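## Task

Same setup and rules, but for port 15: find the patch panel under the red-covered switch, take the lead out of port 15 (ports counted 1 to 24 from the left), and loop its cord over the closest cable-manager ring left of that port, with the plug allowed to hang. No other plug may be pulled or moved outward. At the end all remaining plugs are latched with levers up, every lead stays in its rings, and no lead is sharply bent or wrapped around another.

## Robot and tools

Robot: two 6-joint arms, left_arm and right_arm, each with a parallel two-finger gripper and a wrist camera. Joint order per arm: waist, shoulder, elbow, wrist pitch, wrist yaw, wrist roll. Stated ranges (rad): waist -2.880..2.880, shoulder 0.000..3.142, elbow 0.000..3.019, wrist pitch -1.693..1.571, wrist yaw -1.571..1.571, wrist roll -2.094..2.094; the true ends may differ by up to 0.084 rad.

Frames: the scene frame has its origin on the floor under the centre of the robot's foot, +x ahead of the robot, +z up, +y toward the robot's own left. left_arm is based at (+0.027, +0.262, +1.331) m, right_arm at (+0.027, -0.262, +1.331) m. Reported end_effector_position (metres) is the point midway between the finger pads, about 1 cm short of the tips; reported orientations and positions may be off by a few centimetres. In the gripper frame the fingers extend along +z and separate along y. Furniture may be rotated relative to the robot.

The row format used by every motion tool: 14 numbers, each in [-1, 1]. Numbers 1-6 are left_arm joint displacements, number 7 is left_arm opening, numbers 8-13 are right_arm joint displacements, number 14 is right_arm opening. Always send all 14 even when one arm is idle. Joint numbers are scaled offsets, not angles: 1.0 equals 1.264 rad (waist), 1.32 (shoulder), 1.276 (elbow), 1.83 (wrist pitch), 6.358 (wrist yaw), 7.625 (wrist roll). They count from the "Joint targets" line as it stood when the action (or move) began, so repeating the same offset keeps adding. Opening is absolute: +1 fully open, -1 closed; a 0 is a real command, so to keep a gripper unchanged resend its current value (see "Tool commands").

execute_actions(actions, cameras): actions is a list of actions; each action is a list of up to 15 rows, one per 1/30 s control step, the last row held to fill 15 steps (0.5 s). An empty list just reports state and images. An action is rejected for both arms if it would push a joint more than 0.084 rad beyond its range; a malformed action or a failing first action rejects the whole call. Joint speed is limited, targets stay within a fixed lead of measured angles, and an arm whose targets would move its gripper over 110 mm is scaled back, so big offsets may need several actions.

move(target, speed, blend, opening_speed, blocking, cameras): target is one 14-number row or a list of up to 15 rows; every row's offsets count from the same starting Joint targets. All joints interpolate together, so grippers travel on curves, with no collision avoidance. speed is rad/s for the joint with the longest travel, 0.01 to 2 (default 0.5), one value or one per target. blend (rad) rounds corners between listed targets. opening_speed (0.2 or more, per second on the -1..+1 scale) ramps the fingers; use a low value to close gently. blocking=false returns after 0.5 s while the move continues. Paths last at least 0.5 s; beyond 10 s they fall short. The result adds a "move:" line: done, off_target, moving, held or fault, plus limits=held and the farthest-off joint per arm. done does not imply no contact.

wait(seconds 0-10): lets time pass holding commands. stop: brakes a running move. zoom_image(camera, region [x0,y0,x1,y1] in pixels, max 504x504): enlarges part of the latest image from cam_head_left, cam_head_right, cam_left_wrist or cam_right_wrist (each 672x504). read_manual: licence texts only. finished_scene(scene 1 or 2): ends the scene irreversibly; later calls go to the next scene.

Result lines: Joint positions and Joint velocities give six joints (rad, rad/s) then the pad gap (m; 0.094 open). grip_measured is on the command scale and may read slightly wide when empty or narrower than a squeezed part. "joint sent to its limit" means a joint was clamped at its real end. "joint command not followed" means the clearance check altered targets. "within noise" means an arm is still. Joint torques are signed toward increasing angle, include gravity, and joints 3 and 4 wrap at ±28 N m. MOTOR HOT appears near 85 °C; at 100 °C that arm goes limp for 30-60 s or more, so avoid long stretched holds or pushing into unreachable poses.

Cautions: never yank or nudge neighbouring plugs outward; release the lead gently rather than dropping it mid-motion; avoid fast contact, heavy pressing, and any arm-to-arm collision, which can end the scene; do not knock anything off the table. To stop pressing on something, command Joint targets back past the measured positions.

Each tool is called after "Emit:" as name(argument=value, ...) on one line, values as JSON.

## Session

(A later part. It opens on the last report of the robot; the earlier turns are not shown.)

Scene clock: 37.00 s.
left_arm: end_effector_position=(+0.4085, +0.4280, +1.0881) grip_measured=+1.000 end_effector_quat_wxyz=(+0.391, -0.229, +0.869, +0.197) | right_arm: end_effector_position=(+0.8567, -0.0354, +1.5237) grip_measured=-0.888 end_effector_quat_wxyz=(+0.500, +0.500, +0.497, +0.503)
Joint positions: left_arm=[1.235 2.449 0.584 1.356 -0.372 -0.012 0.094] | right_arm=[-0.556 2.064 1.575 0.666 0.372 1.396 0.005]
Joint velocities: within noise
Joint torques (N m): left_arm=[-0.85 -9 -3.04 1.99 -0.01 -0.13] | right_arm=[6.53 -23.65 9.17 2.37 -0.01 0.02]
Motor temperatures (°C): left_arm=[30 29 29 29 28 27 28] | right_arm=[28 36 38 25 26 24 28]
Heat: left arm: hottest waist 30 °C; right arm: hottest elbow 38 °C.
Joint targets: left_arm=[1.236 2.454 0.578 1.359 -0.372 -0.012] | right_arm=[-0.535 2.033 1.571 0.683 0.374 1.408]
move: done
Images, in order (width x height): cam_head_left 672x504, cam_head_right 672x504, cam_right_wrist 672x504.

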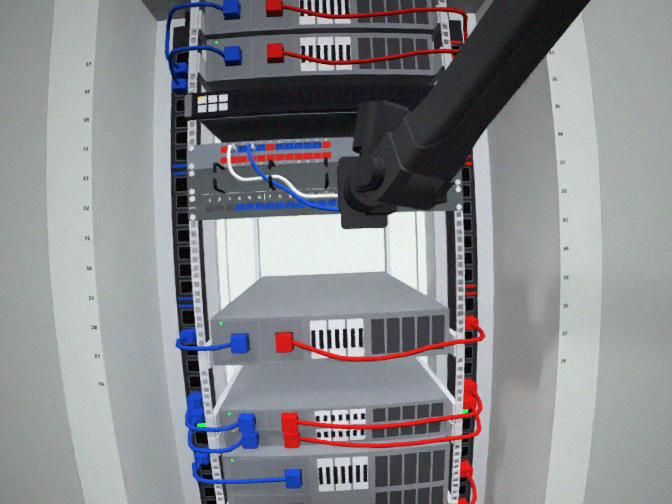

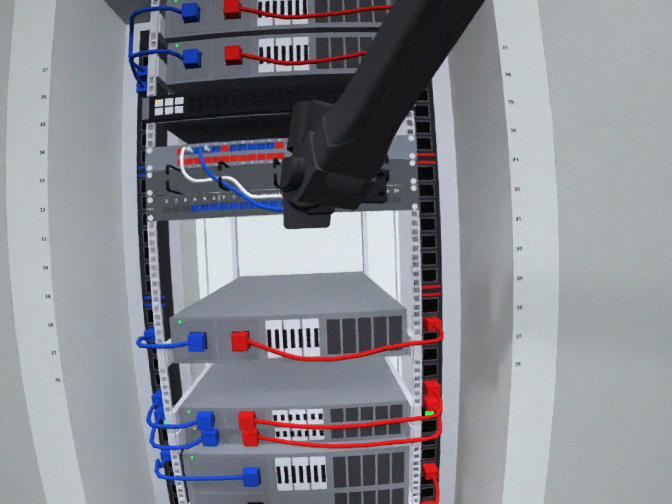

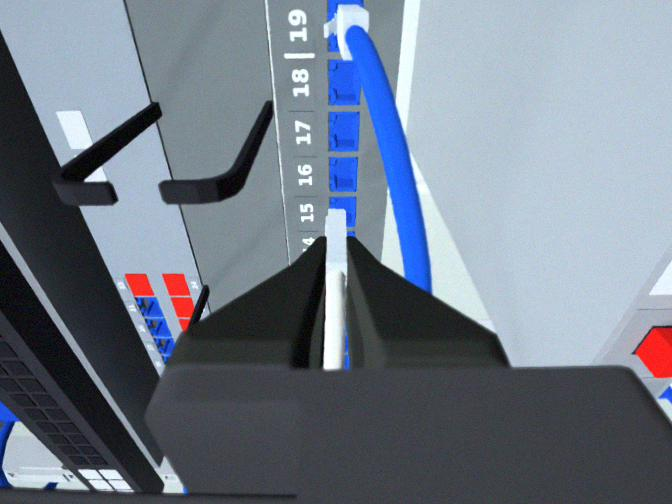

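Emit:
move(target=[-0.6005,-0.5333,0.4561,-0.3011,-0.0113,-0.1793,-0.4,0.0222,-0.0917,-0.1607,0.0426,0.0045,-0.001,-0.95], speed=0.45)

Scene clock: 43.53 s.
left_arm: end_effector_position=(+0.7196, +0.0487, +1.5617) grip_measured=-0.397 end_effector_quat_wxyz=(+0.503, -0.495, +0.496, -0.506) | right_arm: end_effector_position=(+0.7987, -0.0332, +1.5296) grip_measured=-0.888 end_effector_quat_wxyz=(+0.495, +0.499, +0.501, +0.505)
Joint positions: left_arm=[0.478 1.75 1.121 0.823 -0.441 -1.372 0.028] | right_arm=[-0.519 1.946 1.372 0.743 0.397 1.396 0.005]
Joint velocities: within noise
Joint torques (N m): left_arm=[-3.31 -13.45 9.62 1.31 0.14 -0.09] | right_arm=[5.66 -21.89 8.59 2.44 0.14 -0.07]
Motor temperatures (°C): left_arm=[30 30 30 29 28 27 28] | right_arm=[28 36 38 25 26 24 29]
Heat: left arm: hottest waist 30 °C; right arm: hottest elbow 38 °C.
Joint targets: left_arm=[0.476 1.750 1.160 0.808 -0.444 -1.379] | right_arm=[-0.507 1.912 1.366 0.761 0.403 1.401]
move: off_target (left_arm); left_arm: the elbow is farthest, 0.039 rad from its target

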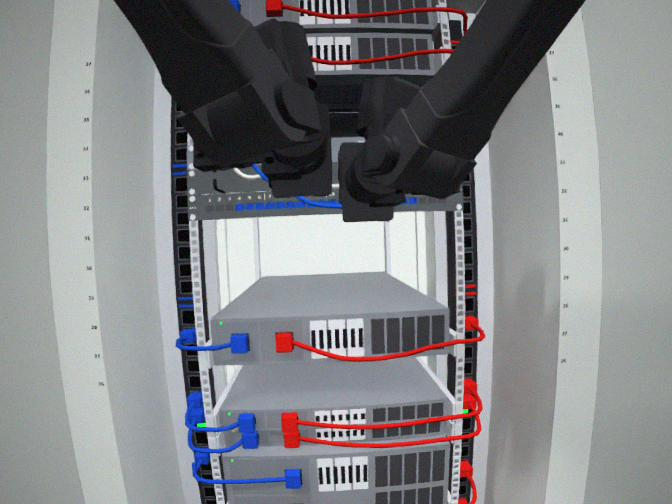

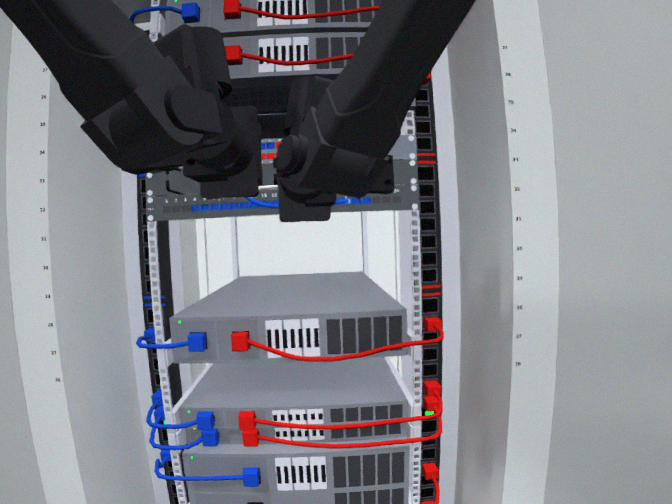

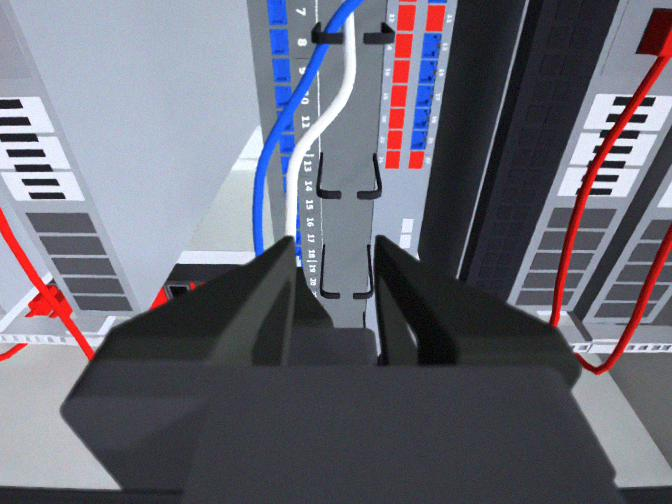

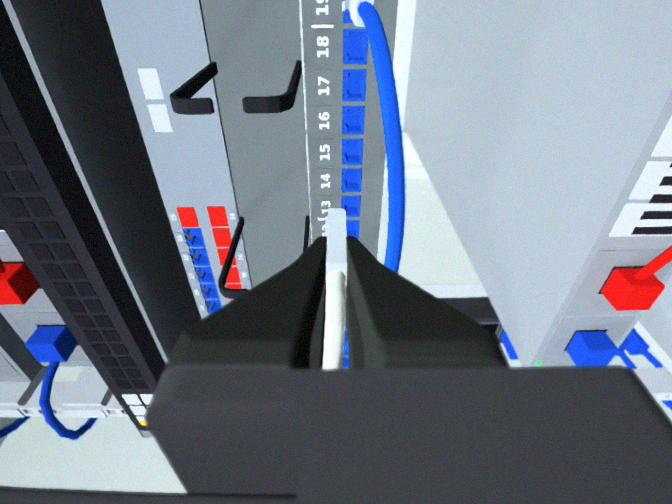

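Emit:
move(target=[0,0,0,0,0,0,-0.4,0.004,-0.0439,0.0345,-0.0508,0.0022,-0.0004,-0.95], speed=0.12)

Emit:
zoom_image(camera="cam_left_wrist", region=[220, 0, 460, 240])

Scene clock: 46.53 s.
left_arm: end_effector_position=(+0.7196, +0.0487, +1.5617) grip_measured=-0.397 end_effector_quat_wxyz=(+0.503, -0.495, +0.496, -0.506) | right_arm: end_effector_position=(+0.7953, -0.0384, +1.5555) grip_measured=-0.888 end_effector_quat_wxyz=(+0.494, +0.504, +0.504, +0.498)
Joint positions: left_arm=[0.478 1.75 1.121 0.823 -0.441 -1.372 0.028] | right_arm=[-0.515 1.89 1.372 0.673 0.411 1.396 0.005]
Joint velocities: within noise
Joint torques (N m): left_arm=[-2.61 -12.98 9.37 1.22 0.16 -0.06] | right_arm=[5.71 -21.66 12.74 1.43 0.14 -0.1]
Motor temperatures (°C): left_arm=[30 31 31 29 28 27 28] | right_arm=[28 36 38 25 26 24 29]
Heat: left arm: hottest shoulder 31 °C; right arm: hottest elbow 38 °C.
Joint targets: left_arm=[0.476 1.750 1.160 0.808 -0.444 -1.379] | right_arm=[-0.501 1.854 1.410 0.668 0.417 1.398]
move: off_target (left_arm, right_arm); left_arm: the elbow is farthest, 0.039 rad from its target; right_arm: the elbow is farthest, 0.038 rad from its target

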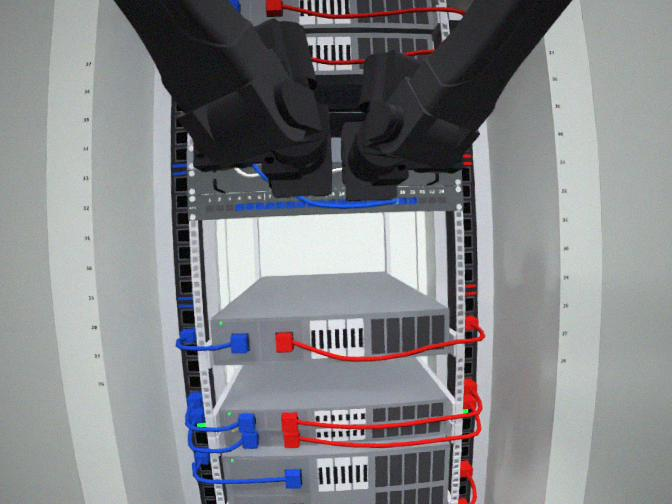

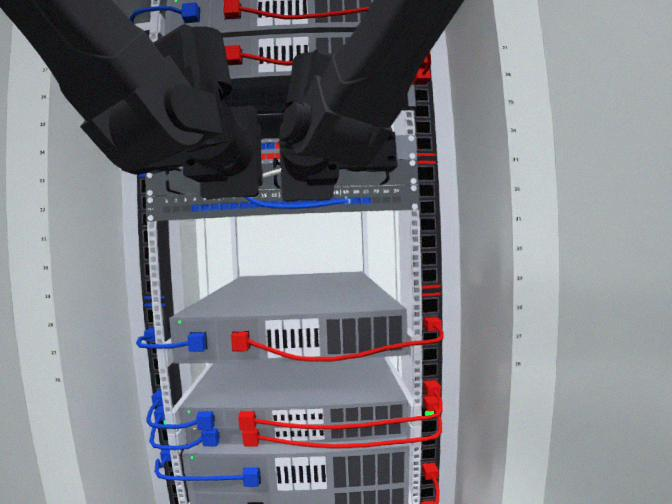

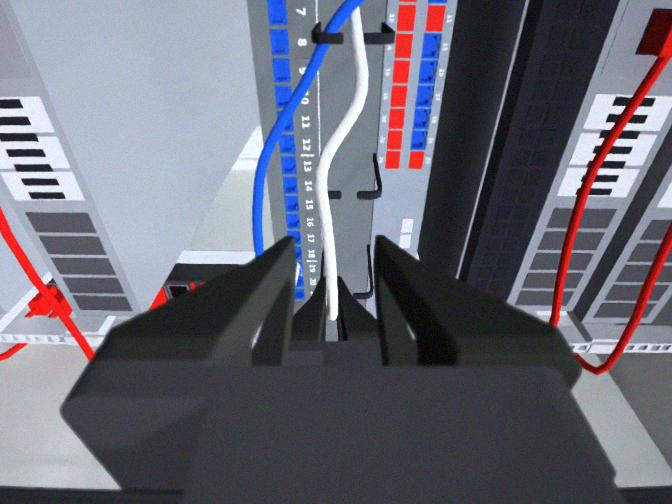

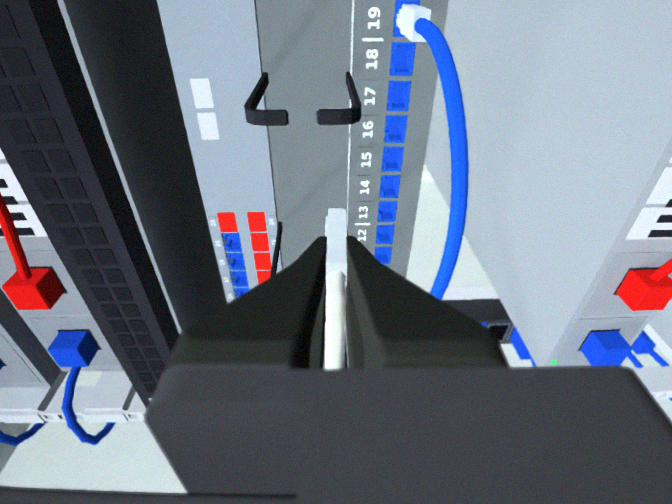

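Scaled by 2.100 from the camera's 672x504 image, which has a finer 960x720 frame.

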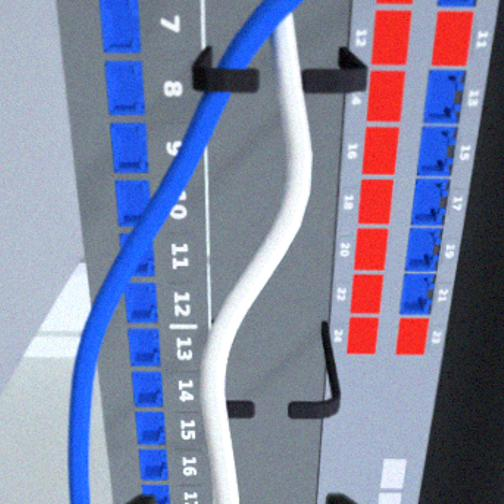

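Emit:
zoom_image(camera="cam_left_wrist", region=[295, 0, 415, 80])

Scaled by 4.200 from the camera's 672x504 image, which has a finer 960x720 frame.

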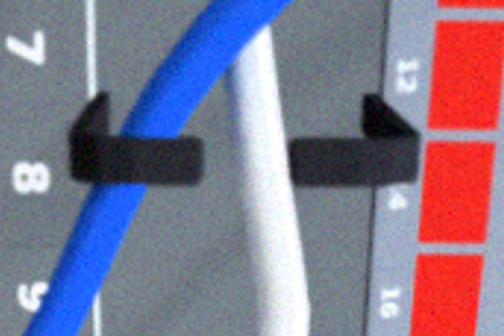

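Emit:
move(target=[[0,0.02,0,0,0,0,-0.4,0,0,0,0,0,0,-0.95],[0.042,0.112,0.173,-0.062,0.0066,-0.0017,-0.4,0,0,0,0,0,0,-0.95]], speed=0.2)

Emit:
zoom_image(camera="cam_left_wrist", region=[220, 60, 460, 300])

Scene clock: 50.37 s.
left_arm: end_effector_position=(+0.7854, +0.0436, +1.5561) grip_measured=-0.397 end_effector_quat_wxyz=(+0.499, -0.499, +0.502, -0.500) | right_arm: end_effector_position=(+0.7953, -0.0385, +1.5553) grip_measured=-0.888 end_effector_quat_wxyz=(+0.494, +0.504, +0.504, +0.498)
Joint positions: left_arm=[0.518 1.87 1.33 0.71 -0.405 -1.385 0.028] | right_arm=[-0.515 1.89 1.372 0.672 0.411 1.396 0.005]
Joint velocities: within noise
Joint torques (N m): left_arm=[-2.67 -12.92 10.82 1.28 0.37 -0.05] | right_arm=[5.77 -21.48 12.75 1.46 0.11 -0.1]
Motor temperatures (°C): left_arm=[30 31 32 29 28 27 28] | right_arm=[28 36 38 25 26 24 29]
Heat: left arm: hottest elbow 32 °C; right arm: hottest elbow 38 °C.
Joint targets: left_arm=[0.530 1.898 1.381 0.695 -0.402 -1.392] | right_arm=[-0.501 1.854 1.410 0.668 0.417 1.398]
move: off_target (left_arm, right_arm); left_arm: the elbow is farthest, 0.051 rad from its target; right_arm: the elbow is farthest, 0.038 rad from its target

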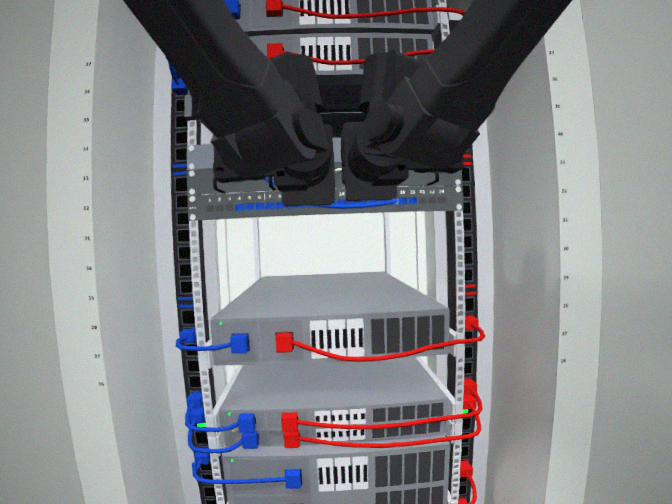

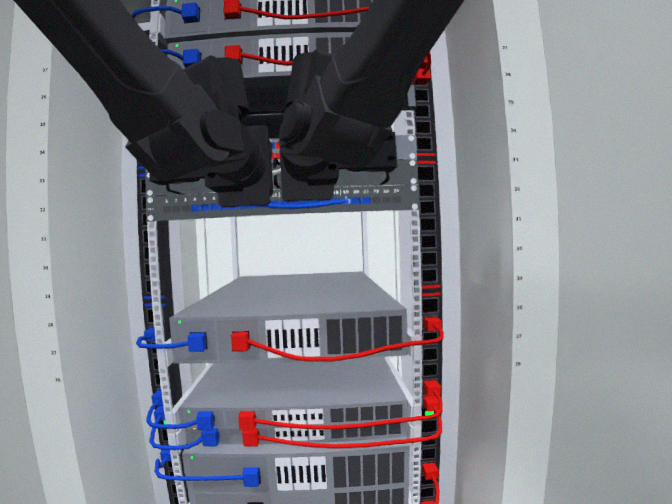

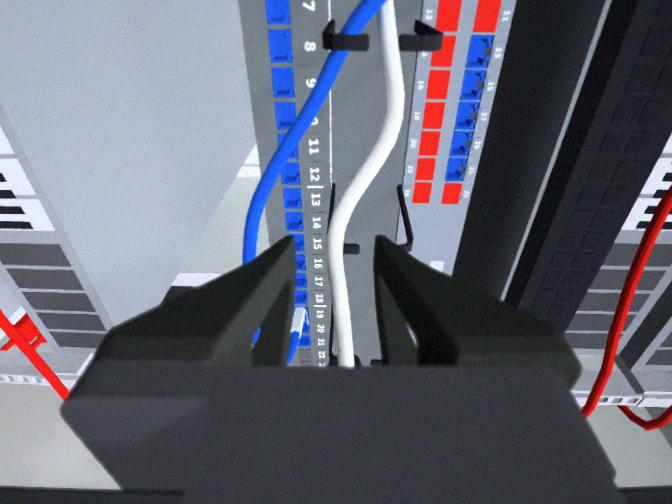

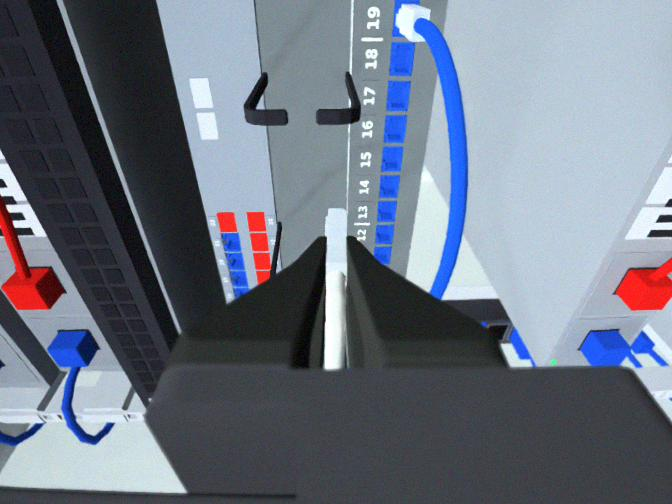

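Scaled by 2.100 from the camera's 672x504 image, which has a finer 960x720 frame.

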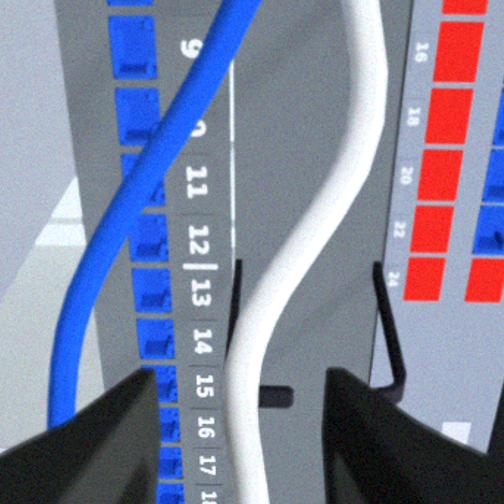

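Emit:
move(target=[0.031,0.0485,0.0831,-0.0295,0.0031,-0.0008,-0.4,0,0,0,0,0,0,-0.95], speed=0.12)

Emit:
zoom_image(camera="cam_left_wrist", region=[220, 60, 460, 300])

Scene clock: 52.17 s.
left_arm: end_effector_position=(+0.8202, +0.0524, +1.5536) grip_measured=-0.397 end_effector_quat_wxyz=(+0.501, -0.502, +0.501, -0.497) | right_arm: end_effector_position=(+0.7951, -0.0379, +1.5553) grip_measured=-0.888 end_effector_quat_wxyz=(+0.494, +0.504, +0.505, +0.498)
Joint positions: left_arm=[0.551 1.929 1.437 0.658 -0.383 -1.39 0.028] | right_arm=[-0.514 1.89 1.372 0.672 0.411 1.396 0.005]
Joint velocities: within noise
Joint torques (N m): left_arm=[-2.02 -14.27 11.04 1.31 0.28 -0.11] | right_arm=[5.48 -21.6 12.77 1.51 0.13 -0.1]
Motor temperatures (°C): left_arm=[30 31 32 29 28 27 28] | right_arm=[28 36 38 25 26 24 29]
Heat: left arm: hottest elbow 32 °C; right arm: hottest elbow 38 °C.
Joint targets: left_arm=[0.569 1.962 1.487 0.641 -0.382 -1.398] | right_arm=[-0.501 1.854 1.410 0.668 0.417 1.398]
move: off_target (left_arm, right_arm); left_arm: the elbow is farthest, 0.050 rad from its target; right_arm: the elbow is farthest, 0.038 rad from its target

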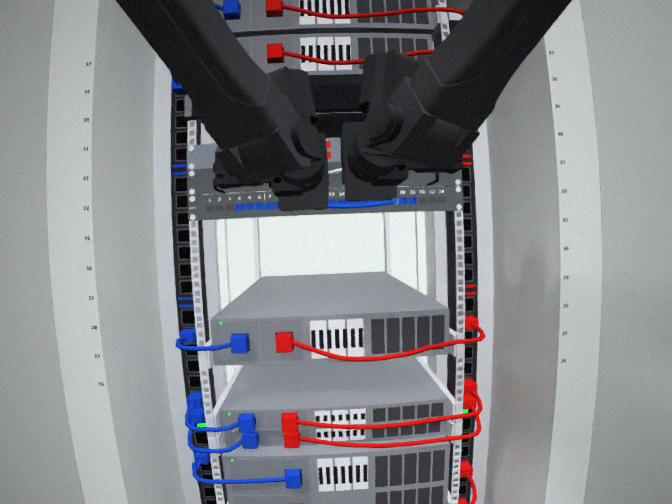

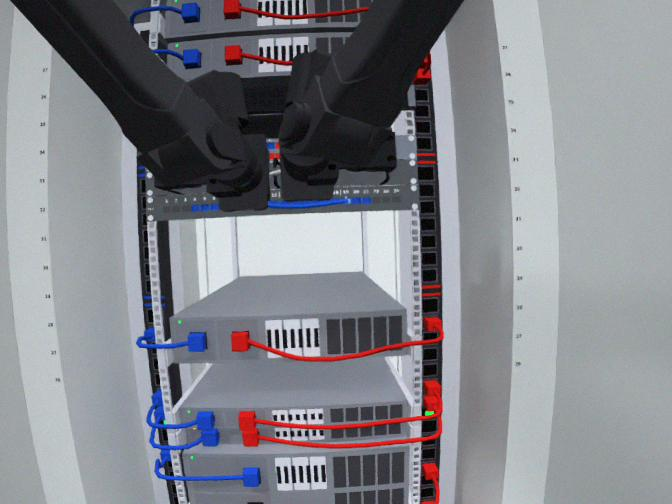

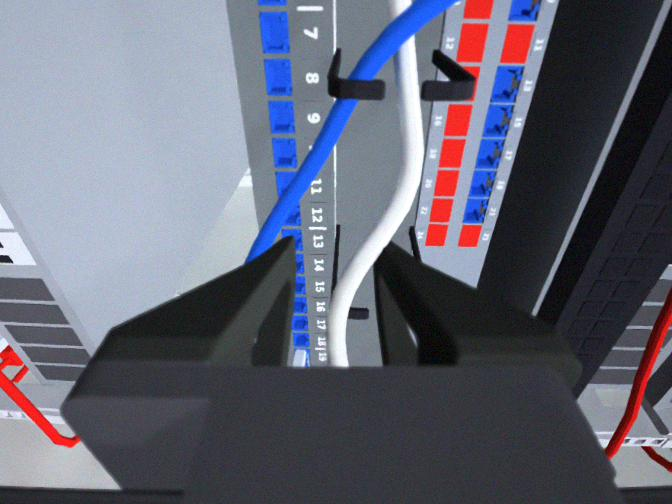

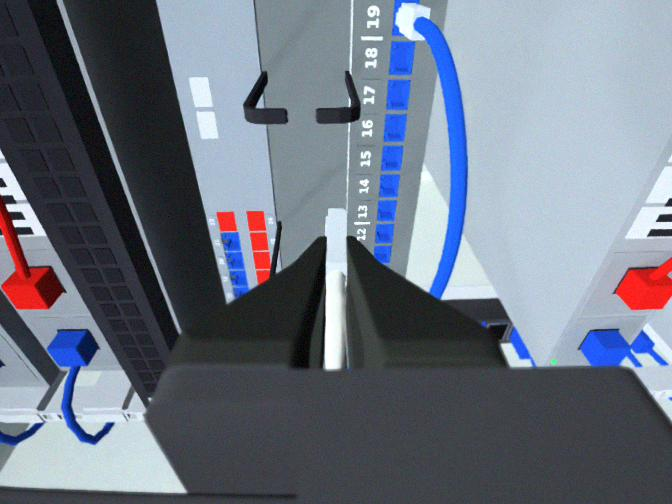

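Scaled by 2.100 from the camera's 672x504 image, which has a finer 960x720 frame.

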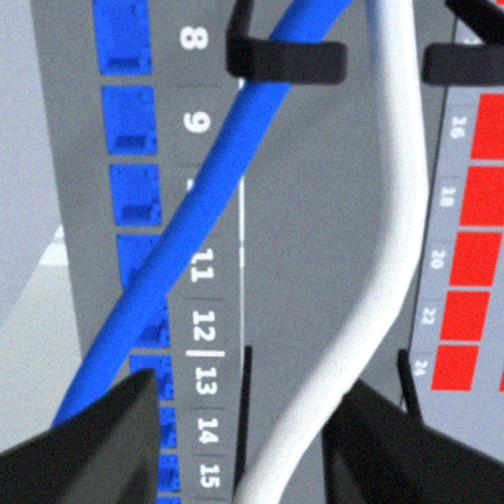

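Emit:
move(target=[0.003,-0.040,0,0,0,0,-0.4,0,0,0,0,0,0,-0.95], speed=0.1, cameras=["cam_left_wrist"])

Scene clock: 53.93 s.
left_arm: end_effector_position=(+0.8214, +0.0599, +1.5607) grip_measured=-0.397 end_effector_quat_wxyz=(+0.504, -0.502, +0.496, -0.497) | right_arm: end_effector_position=(+0.7951, -0.0379, +1.5552) grip_measured=-0.888 end_effector_quat_wxyz=(+0.494, +0.504, +0.505, +0.498)
Joint positions: left_arm=[0.559 1.919 1.437 0.657 -0.382 -1.391 0.028] | right_arm=[-0.514 1.89 1.372 0.671 0.411 1.396 0.005]
Joint velocities: within noise
Joint torques (N m): left_arm=[-2.61 -16.62 10.85 1.33 0.27 -0.06] | right_arm=[5.54 -21.71 12.71 1.48 0.13 -0.12]
Motor temperatures (°C): left_arm=[30 31 33 29 28 27 28] | right_arm=[28 36 38 25 26 24 30]
Heat: left arm: hottest elbow 33 °C; right arm: hottest elbow 38 °C.
Joint targets: left_arm=[0.573 1.909 1.487 0.641 -0.382 -1.398] | right_arm=[-0.501 1.854 1.410 0.668 0.417 1.398]
move: off_target (left_arm, right_arm); left_arm: the elbow is farthest, 0.050 rad from its target; right_arm: the elbow is farthest, 0.038 rad from its target
Images, in order (width x height): cam_left_wrist 672x504.

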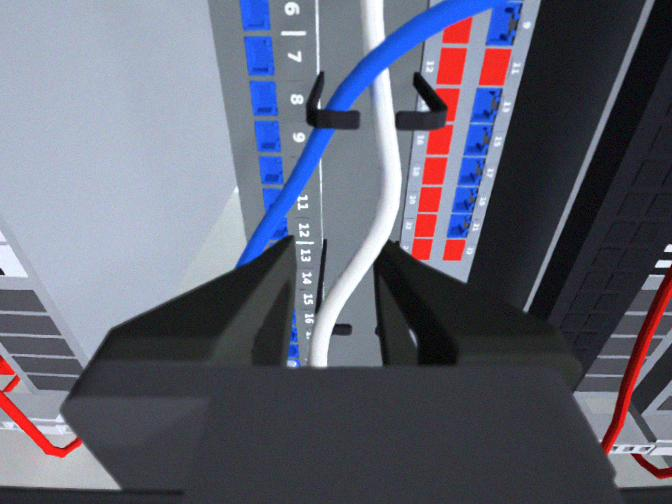

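Emit:
move(target=[[-0.0245,0.02,0,0,0,0,-0.4,0,0,0,0,0,0,-0.95],[-0.019,0.053,0.0447,-0.0137,0.0006,0,-0.4,0,0,0,0,0,0,-0.95]], speed=0.1, cameras=["cam_left_wrist"])

Emit:
zoom_image(camera="cam_left_wrist", region=[260, 120, 460, 300])

Scene clock: 55.70 s.
left_arm: end_effector_position=(+0.8331, +0.0492, +1.5589) grip_measured=-0.397 end_effector_quat_wxyz=(+0.501, -0.502, +0.499, -0.498) | right_arm: end_effector_position=(+0.7951, -0.0380, +1.5552) grip_measured=-0.888 end_effector_quat_wxyz=(+0.494, +0.504, +0.505, +0.498)
Joint positions: left_arm=[0.553 1.952 1.49 0.63 -0.381 -1.391 0.028] | right_arm=[-0.514 1.89 1.372 0.671 0.412 1.396 0.005]
Joint velocities: within noise
Joint torques (N m): left_arm=[-4.19 -14.45 11.23 1.26 0.4 -0.08] | right_arm=[5.54 -21.19 12.75 1.44 0.09 -0.11]
Motor temperatures (°C): left_arm=[30 32 33 29 28 27 28] | right_arm=[28 36 38 25 26 24 30]
Heat: left arm: hottest elbow 33 °C; right arm: hottest elbow 38 °C.
Joint targets: left_arm=[0.549 1.979 1.544 0.616 -0.378 -1.398] | right_arm=[-0.501 1.854 1.410 0.668 0.417 1.398]
move: off_target (left_arm, right_arm); left_arm: the elbow is farthest, 0.054 rad from its target; right_arm: the elbow is farthest, 0.038 rad from its target
Images, in order (width x height): cam_left_wrist 672x504.

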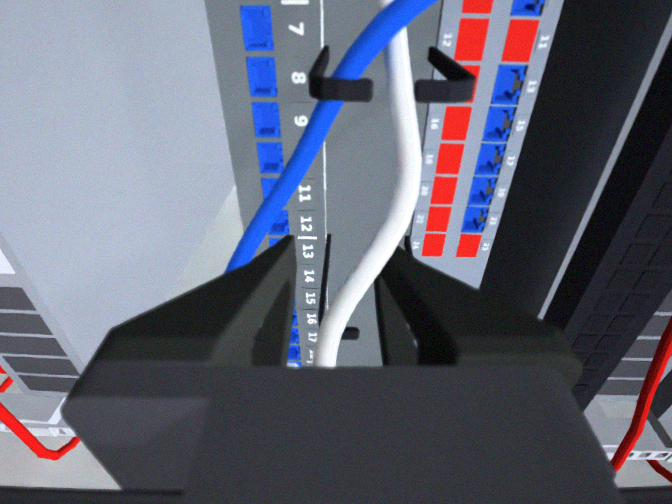

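Scaled by 2.520 from the camera's 672x504 image, which has a finer 960x720 frame.

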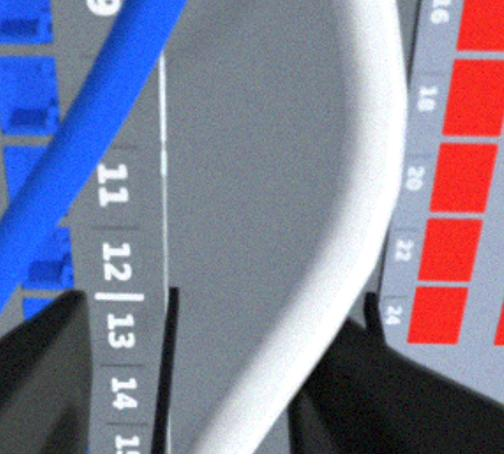

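Emit:
move(target=[0,-0.038,0,0,0,0,-0.4,-0.0285,-0.016,0,0,0,0,-0.95], speed=0.08, cameras=["cam_left_wrist"])

Emit:
zoom_image(camera="cam_left_wrist", region=[260, 120, 460, 300])

Scene clock: 57.40 s.
left_arm: end_effector_position=(+0.8323, +0.0512, +1.5687) grip_measured=-0.397 end_effector_quat_wxyz=(+0.503, -0.500, +0.495, -0.502) | right_arm: end_effector_position=(+0.7942, -0.0408, +1.5678) grip_measured=-0.888 end_effector_quat_wxyz=(+0.497, +0.503, +0.498, +0.502)
Joint positions: left_arm=[0.553 1.939 1.49 0.63 -0.381 -1.391 0.028] | right_arm=[-0.514 1.873 1.372 0.671 0.412 1.396 0.005]
Joint velocities: within noise
Joint torques (N m): left_arm=[-3.6 -17.61 11.56 1.4 0.33 -0.06] | right_arm=[2.37 -22.01 12.82 1.42 0.09 -0.1]
Motor temperatures (°C): left_arm=[30 32 33 29 28 27 28] | right_arm=[28 36 39 25 26 24 30]
Heat: left arm: hottest elbow 33 °C; right arm: hottest elbow 39 °C.
Joint targets: left_arm=[0.549 1.929 1.544 0.616 -0.378 -1.398] | right_arm=[-0.537 1.833 1.410 0.668 0.417 1.398]
move: off_target (left_arm, right_arm); left_arm: the elbow is farthest, 0.054 rad from its target; right_arm: the shoulder is farthest, 0.040 rad from its target
Images, in order (width x height): cam_left_wrist 672x504.

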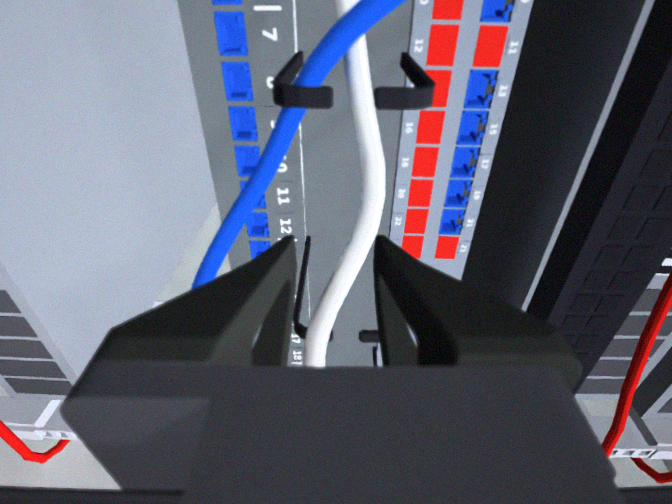

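Scaled by 2.520 from the camera's 672x504 image, which has a finer 960x720 frame.

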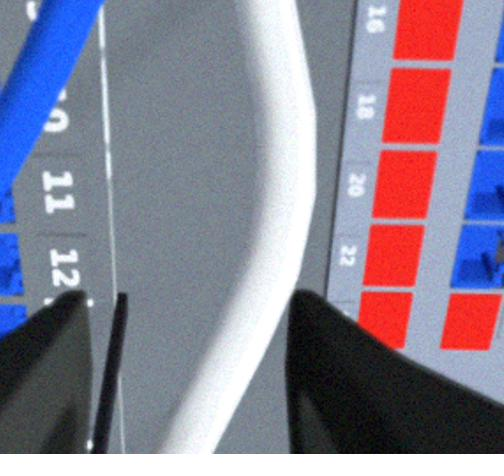

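Emit:
move(target=[[0,0.022,0,0,0,0,-0.4,0,0,0,0,0,0,-0.95],[0.0047,0.051,0.035,-0.0126,0.0007,0,-0.4,0,0,0,0,0,0,-0.95]], speed=0.1, cameras=["cam_left_wrist"])

Emit:
zoom_image(camera="cam_left_wrist", region=[260, 120, 460, 300])

Scene clock: 59.37 s.
left_arm: end_effector_position=(+0.8432, +0.0462, +1.5680) grip_measured=-0.397 end_effector_quat_wxyz=(+0.502, -0.500, +0.497, -0.502) | right_arm: end_effector_position=(+0.7943, -0.0411, +1.5676) grip_measured=-0.888 end_effector_quat_wxyz=(+0.497, +0.503, +0.498, +0.502)
Joint positions: left_arm=[0.553 1.965 1.535 0.609 -0.377 -1.392 0.028] | right_arm=[-0.515 1.873 1.372 0.671 0.412 1.396 0.005]
Joint velocities: within noise
Joint torques (N m): left_arm=[-3.96 -14.86 11.38 1.43 0.45 -0.08] | right_arm=[2.43 -22.07 12.85 1.52 0.09 -0.1]
Motor temperatures (°C): left_arm=[30 32 33 29 28 27 28] | right_arm=[28 37 39 25 26 24 30]
Heat: left arm: hottest elbow 33 °C; right arm: hottest elbow 39 °C.
Joint targets: left_arm=[0.555 1.996 1.589 0.593 -0.374 -1.398] | right_arm=[-0.537 1.833 1.410 0.668 0.417 1.398]
move: off_target (left_arm, right_arm); left_arm: the elbow is farthest, 0.054 rad from its target; right_arm: the shoulder is farthest, 0.040 rad from its target
Images, in order (width x height): cam_left_wrist 672x504.

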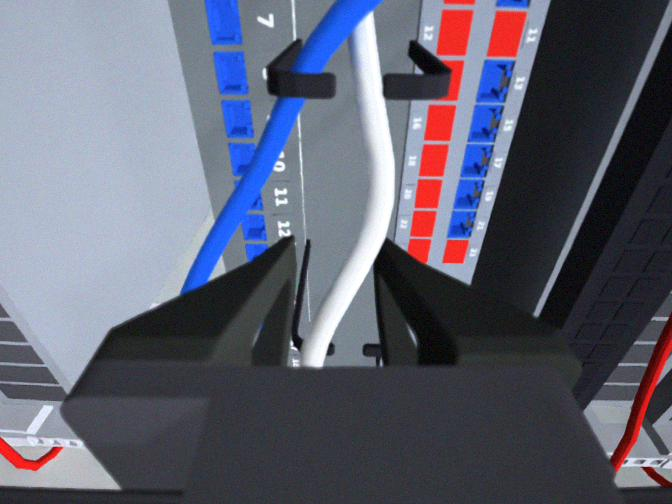

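Scaled by 2.520 from the camera's 672x504 image, which has a finer 960x720 frame.

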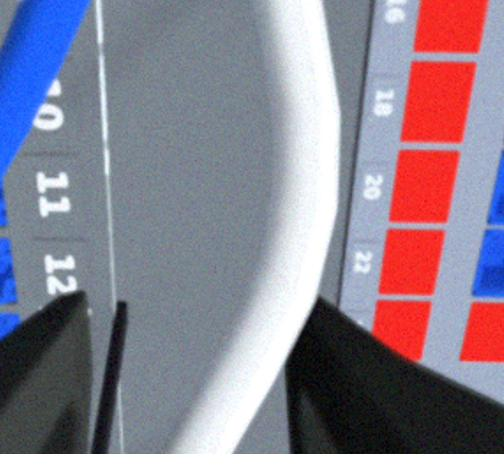

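Emit:
move(target=[0,-0.004,0,0,0,0,-0.9,0,0,0,0,0,0,-0.95], speed=0.1, opening_speed=0.3)

Emit:
zoom_image(camera="cam_left_wrist", region=[220, 60, 460, 300])

Scene clock: 61.67 s.
left_arm: end_effector_position=(+0.8438, +0.0456, +1.5700) grip_measured=-0.894 end_effector_quat_wxyz=(+0.502, -0.498, +0.496, -0.504) | right_arm: end_effector_position=(+0.7944, -0.0424, +1.5693) grip_measured=-0.888 end_effector_quat_wxyz=(+0.497, +0.503, +0.497, +0.502)
Joint positions: left_arm=[0.553 1.965 1.538 0.609 -0.373 -1.392 0.005] | right_arm=[-0.516 1.87 1.372 0.67 0.413 1.396 0.005]
Joint velocities: within noise
Joint torques (N m): left_arm=[-3.02 -14.56 11.06 1.48 0.23 -0.08] | right_arm=[2.73 -21.54 12.75 1.5 0.08 -0.11]
Motor temperatures (°C): left_arm=[30 32 34 29 28 27 28] | right_arm=[28 37 39 25 26 24 30]
Heat: left arm: hottest elbow 34 °C; right arm: hottest elbow 39 °C.
Joint targets: left_arm=[0.555 1.991 1.589 0.593 -0.374 -1.398] | right_arm=[-0.537 1.833 1.410 0.668 0.417 1.398]
move: off_target (left_arm, right_arm); left_arm: the elbow is farthest, 0.051 rad from its target; right_arm: the elbow is farthest, 0.038 rad from its target

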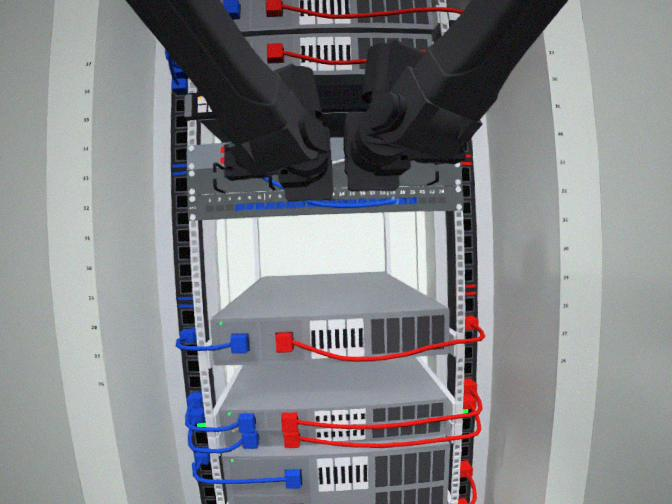

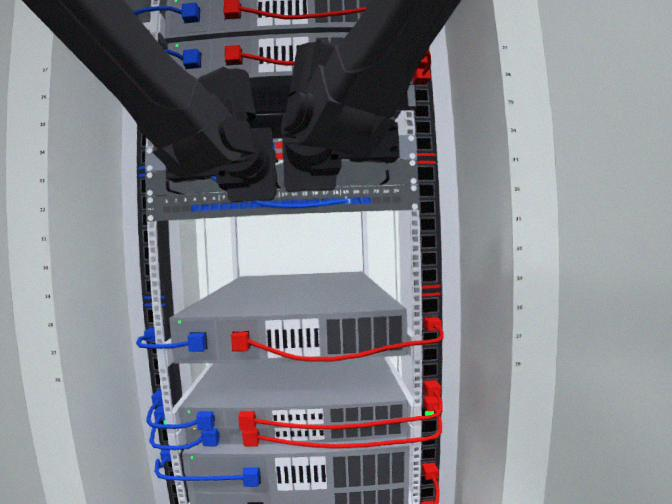

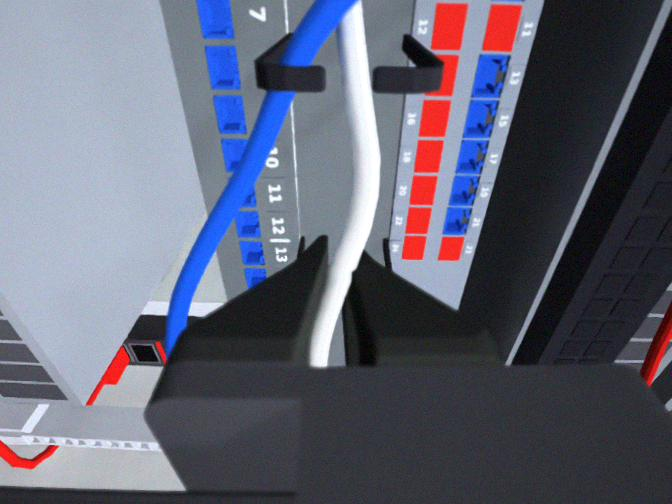

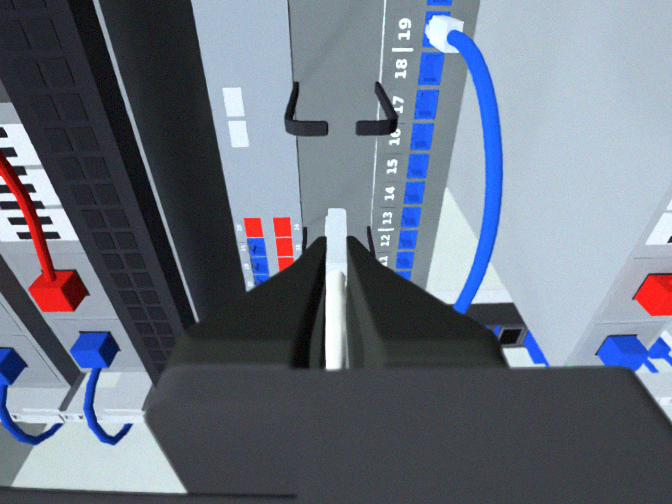

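Scaled by 2.100 from the camera's 672x504 image, which has a finer 960x720 frame.

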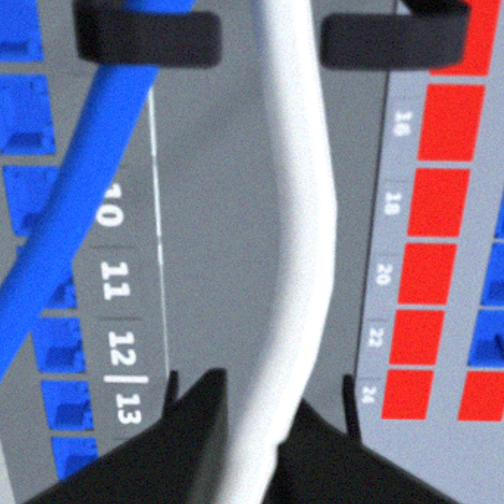

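Emit:
zoom_image(camera="cam_head_left", region=[200, 110, 440, 230])

Emit:
zoom_image(camera="cam_head_right", region=[160, 110, 400, 230])

Emit:
zoom_image(camera="cam_left_wrist", region=[270, 210, 430, 370])

Emit:
zoom_image(camera="cam_right_wrist", region=[256, 200, 416, 380])

Scaled by 2.100 from the camera's 672x504 image, which has a finer 960x720 frame.

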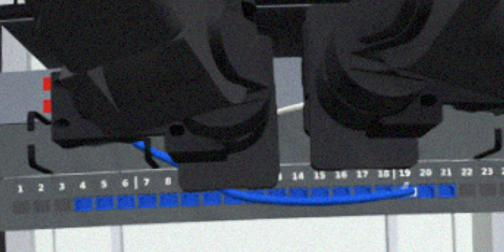

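Scaled by 2.100 from the camera's 672x504 image, which has a finer 960x720 frame.

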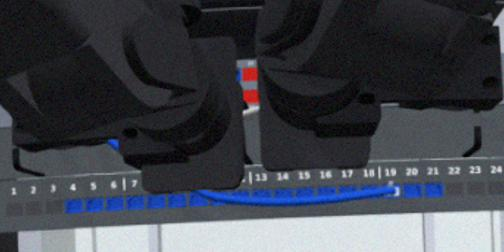

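Scaled by 3.150 from the camera's 672x504 image, which has a finer 960x720 frame.

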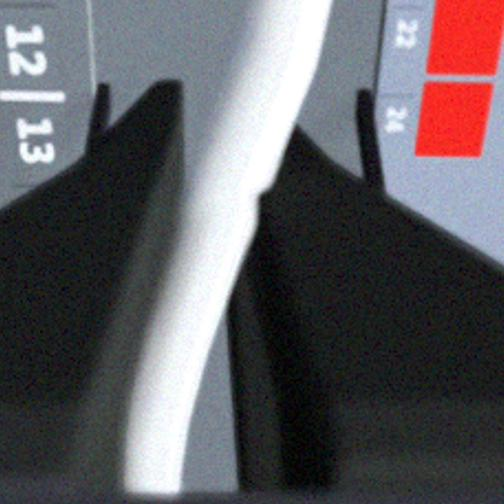

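Scaled by 2.800 from the camera's 672x504 image, which has a finer 960x720 frame.

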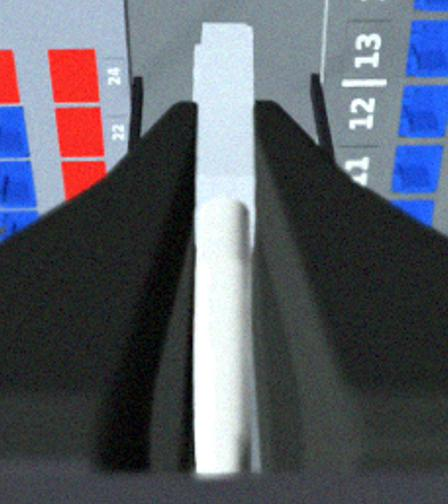

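Emit:
move(target=[[-0.004,-0.016,-0.024,0.008,0,0,-0.92,0,0,0,0,0,0,-0.95],[-0.015,-0.0754,-0.135,0.0514,-0.0018,0,-0.92,0,0,0,0,0,0,-0.95]], speed=0.1)

Emit:
zoom_image(camera="cam_left_wrist", region=[220, 60, 460, 300])

Emit:
zoom_image(camera="cam_head_left", region=[200, 110, 440, 230])

Scene clock: 67.57 s.
left_arm: end_effector_position=(+0.8171, +0.0531, +1.5752) grip_measured=-0.914 end_effector_quat_wxyz=(+0.504, -0.497, +0.490, -0.509) | right_arm: end_effector_position=(+0.7944, -0.0427, +1.5704) grip_measured=-0.888 end_effector_quat_wxyz=(+0.498, +0.503, +0.497, +0.503)
Joint positions: left_arm=[0.547 1.904 1.435 0.667 -0.378 -1.392 0.004] | right_arm=[-0.516 1.869 1.372 0.67 0.411 1.396 0.005]
Joint velocities: within noise
Joint torques (N m): left_arm=[-4.25 -17.2 6.24 2.77 -0.09 -0.08] | right_arm=[2.61 -21.54 12.81 1.51 0.12 -0.1]
Motor temperatures (°C): left_arm=[30 33 34 29 28 27 28] | right_arm=[28 38 40 25 26 24 30]
Heat: left arm: hottest elbow 34 °C; right arm: hottest elbow 40 °C.
Joint targets: left_arm=[0.535 1.891 1.416 0.687 -0.385 -1.398] | right_arm=[-0.537 1.833 1.410 0.668 0.417 1.398]
move: off_target (right_arm); right_arm: the elbow is farthest, 0.038 rad from its target

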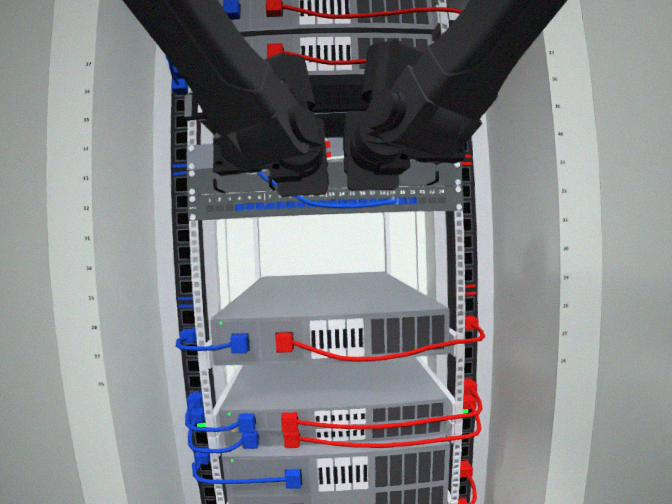

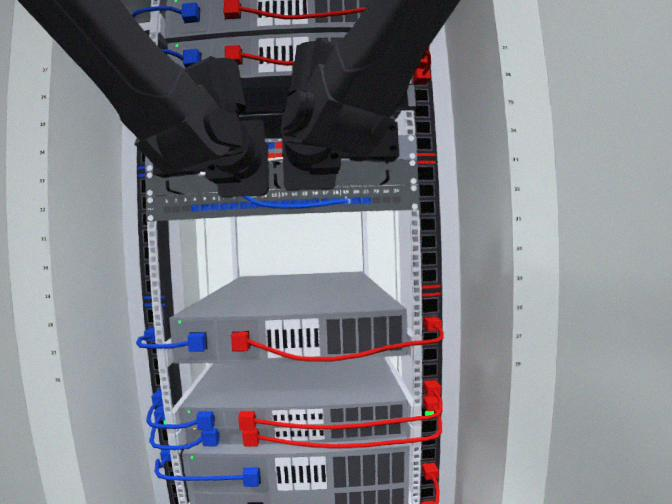

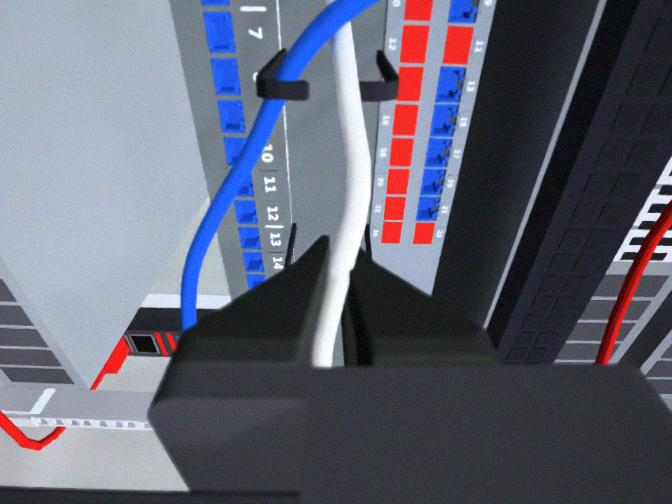

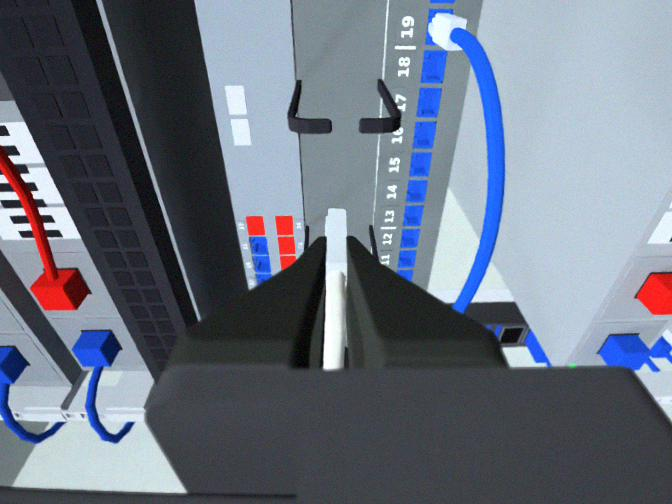

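Scaled by 2.100 from the camera's 672x504 image, which has a finer 960x720 frame.

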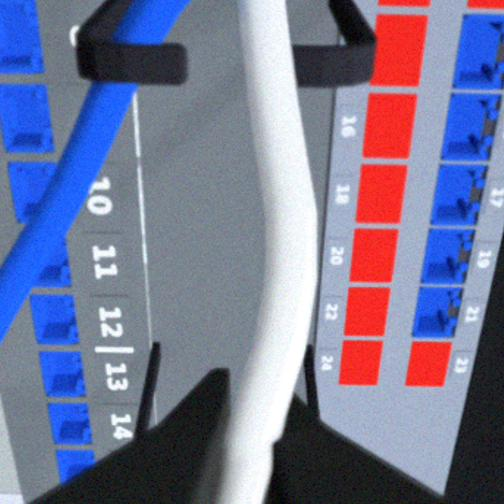

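Scaled by 2.100 from the camera's 672x504 image, which has a finer 960x720 frame.

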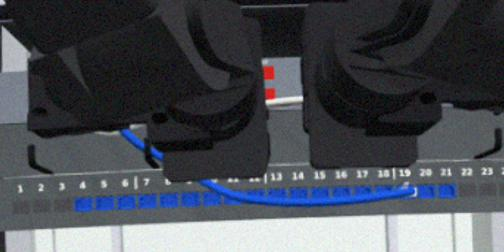

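Emit:
zoom_image(camera="cam_left_wrist", region=[285, 0, 425, 120])

Scaled by 3.600 from the camera's 672x504 image, which has a finer 960x720 frame.

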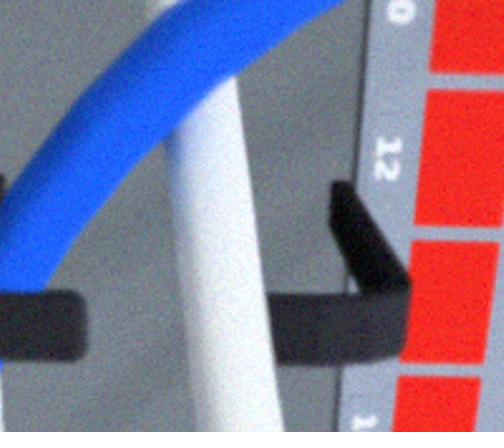

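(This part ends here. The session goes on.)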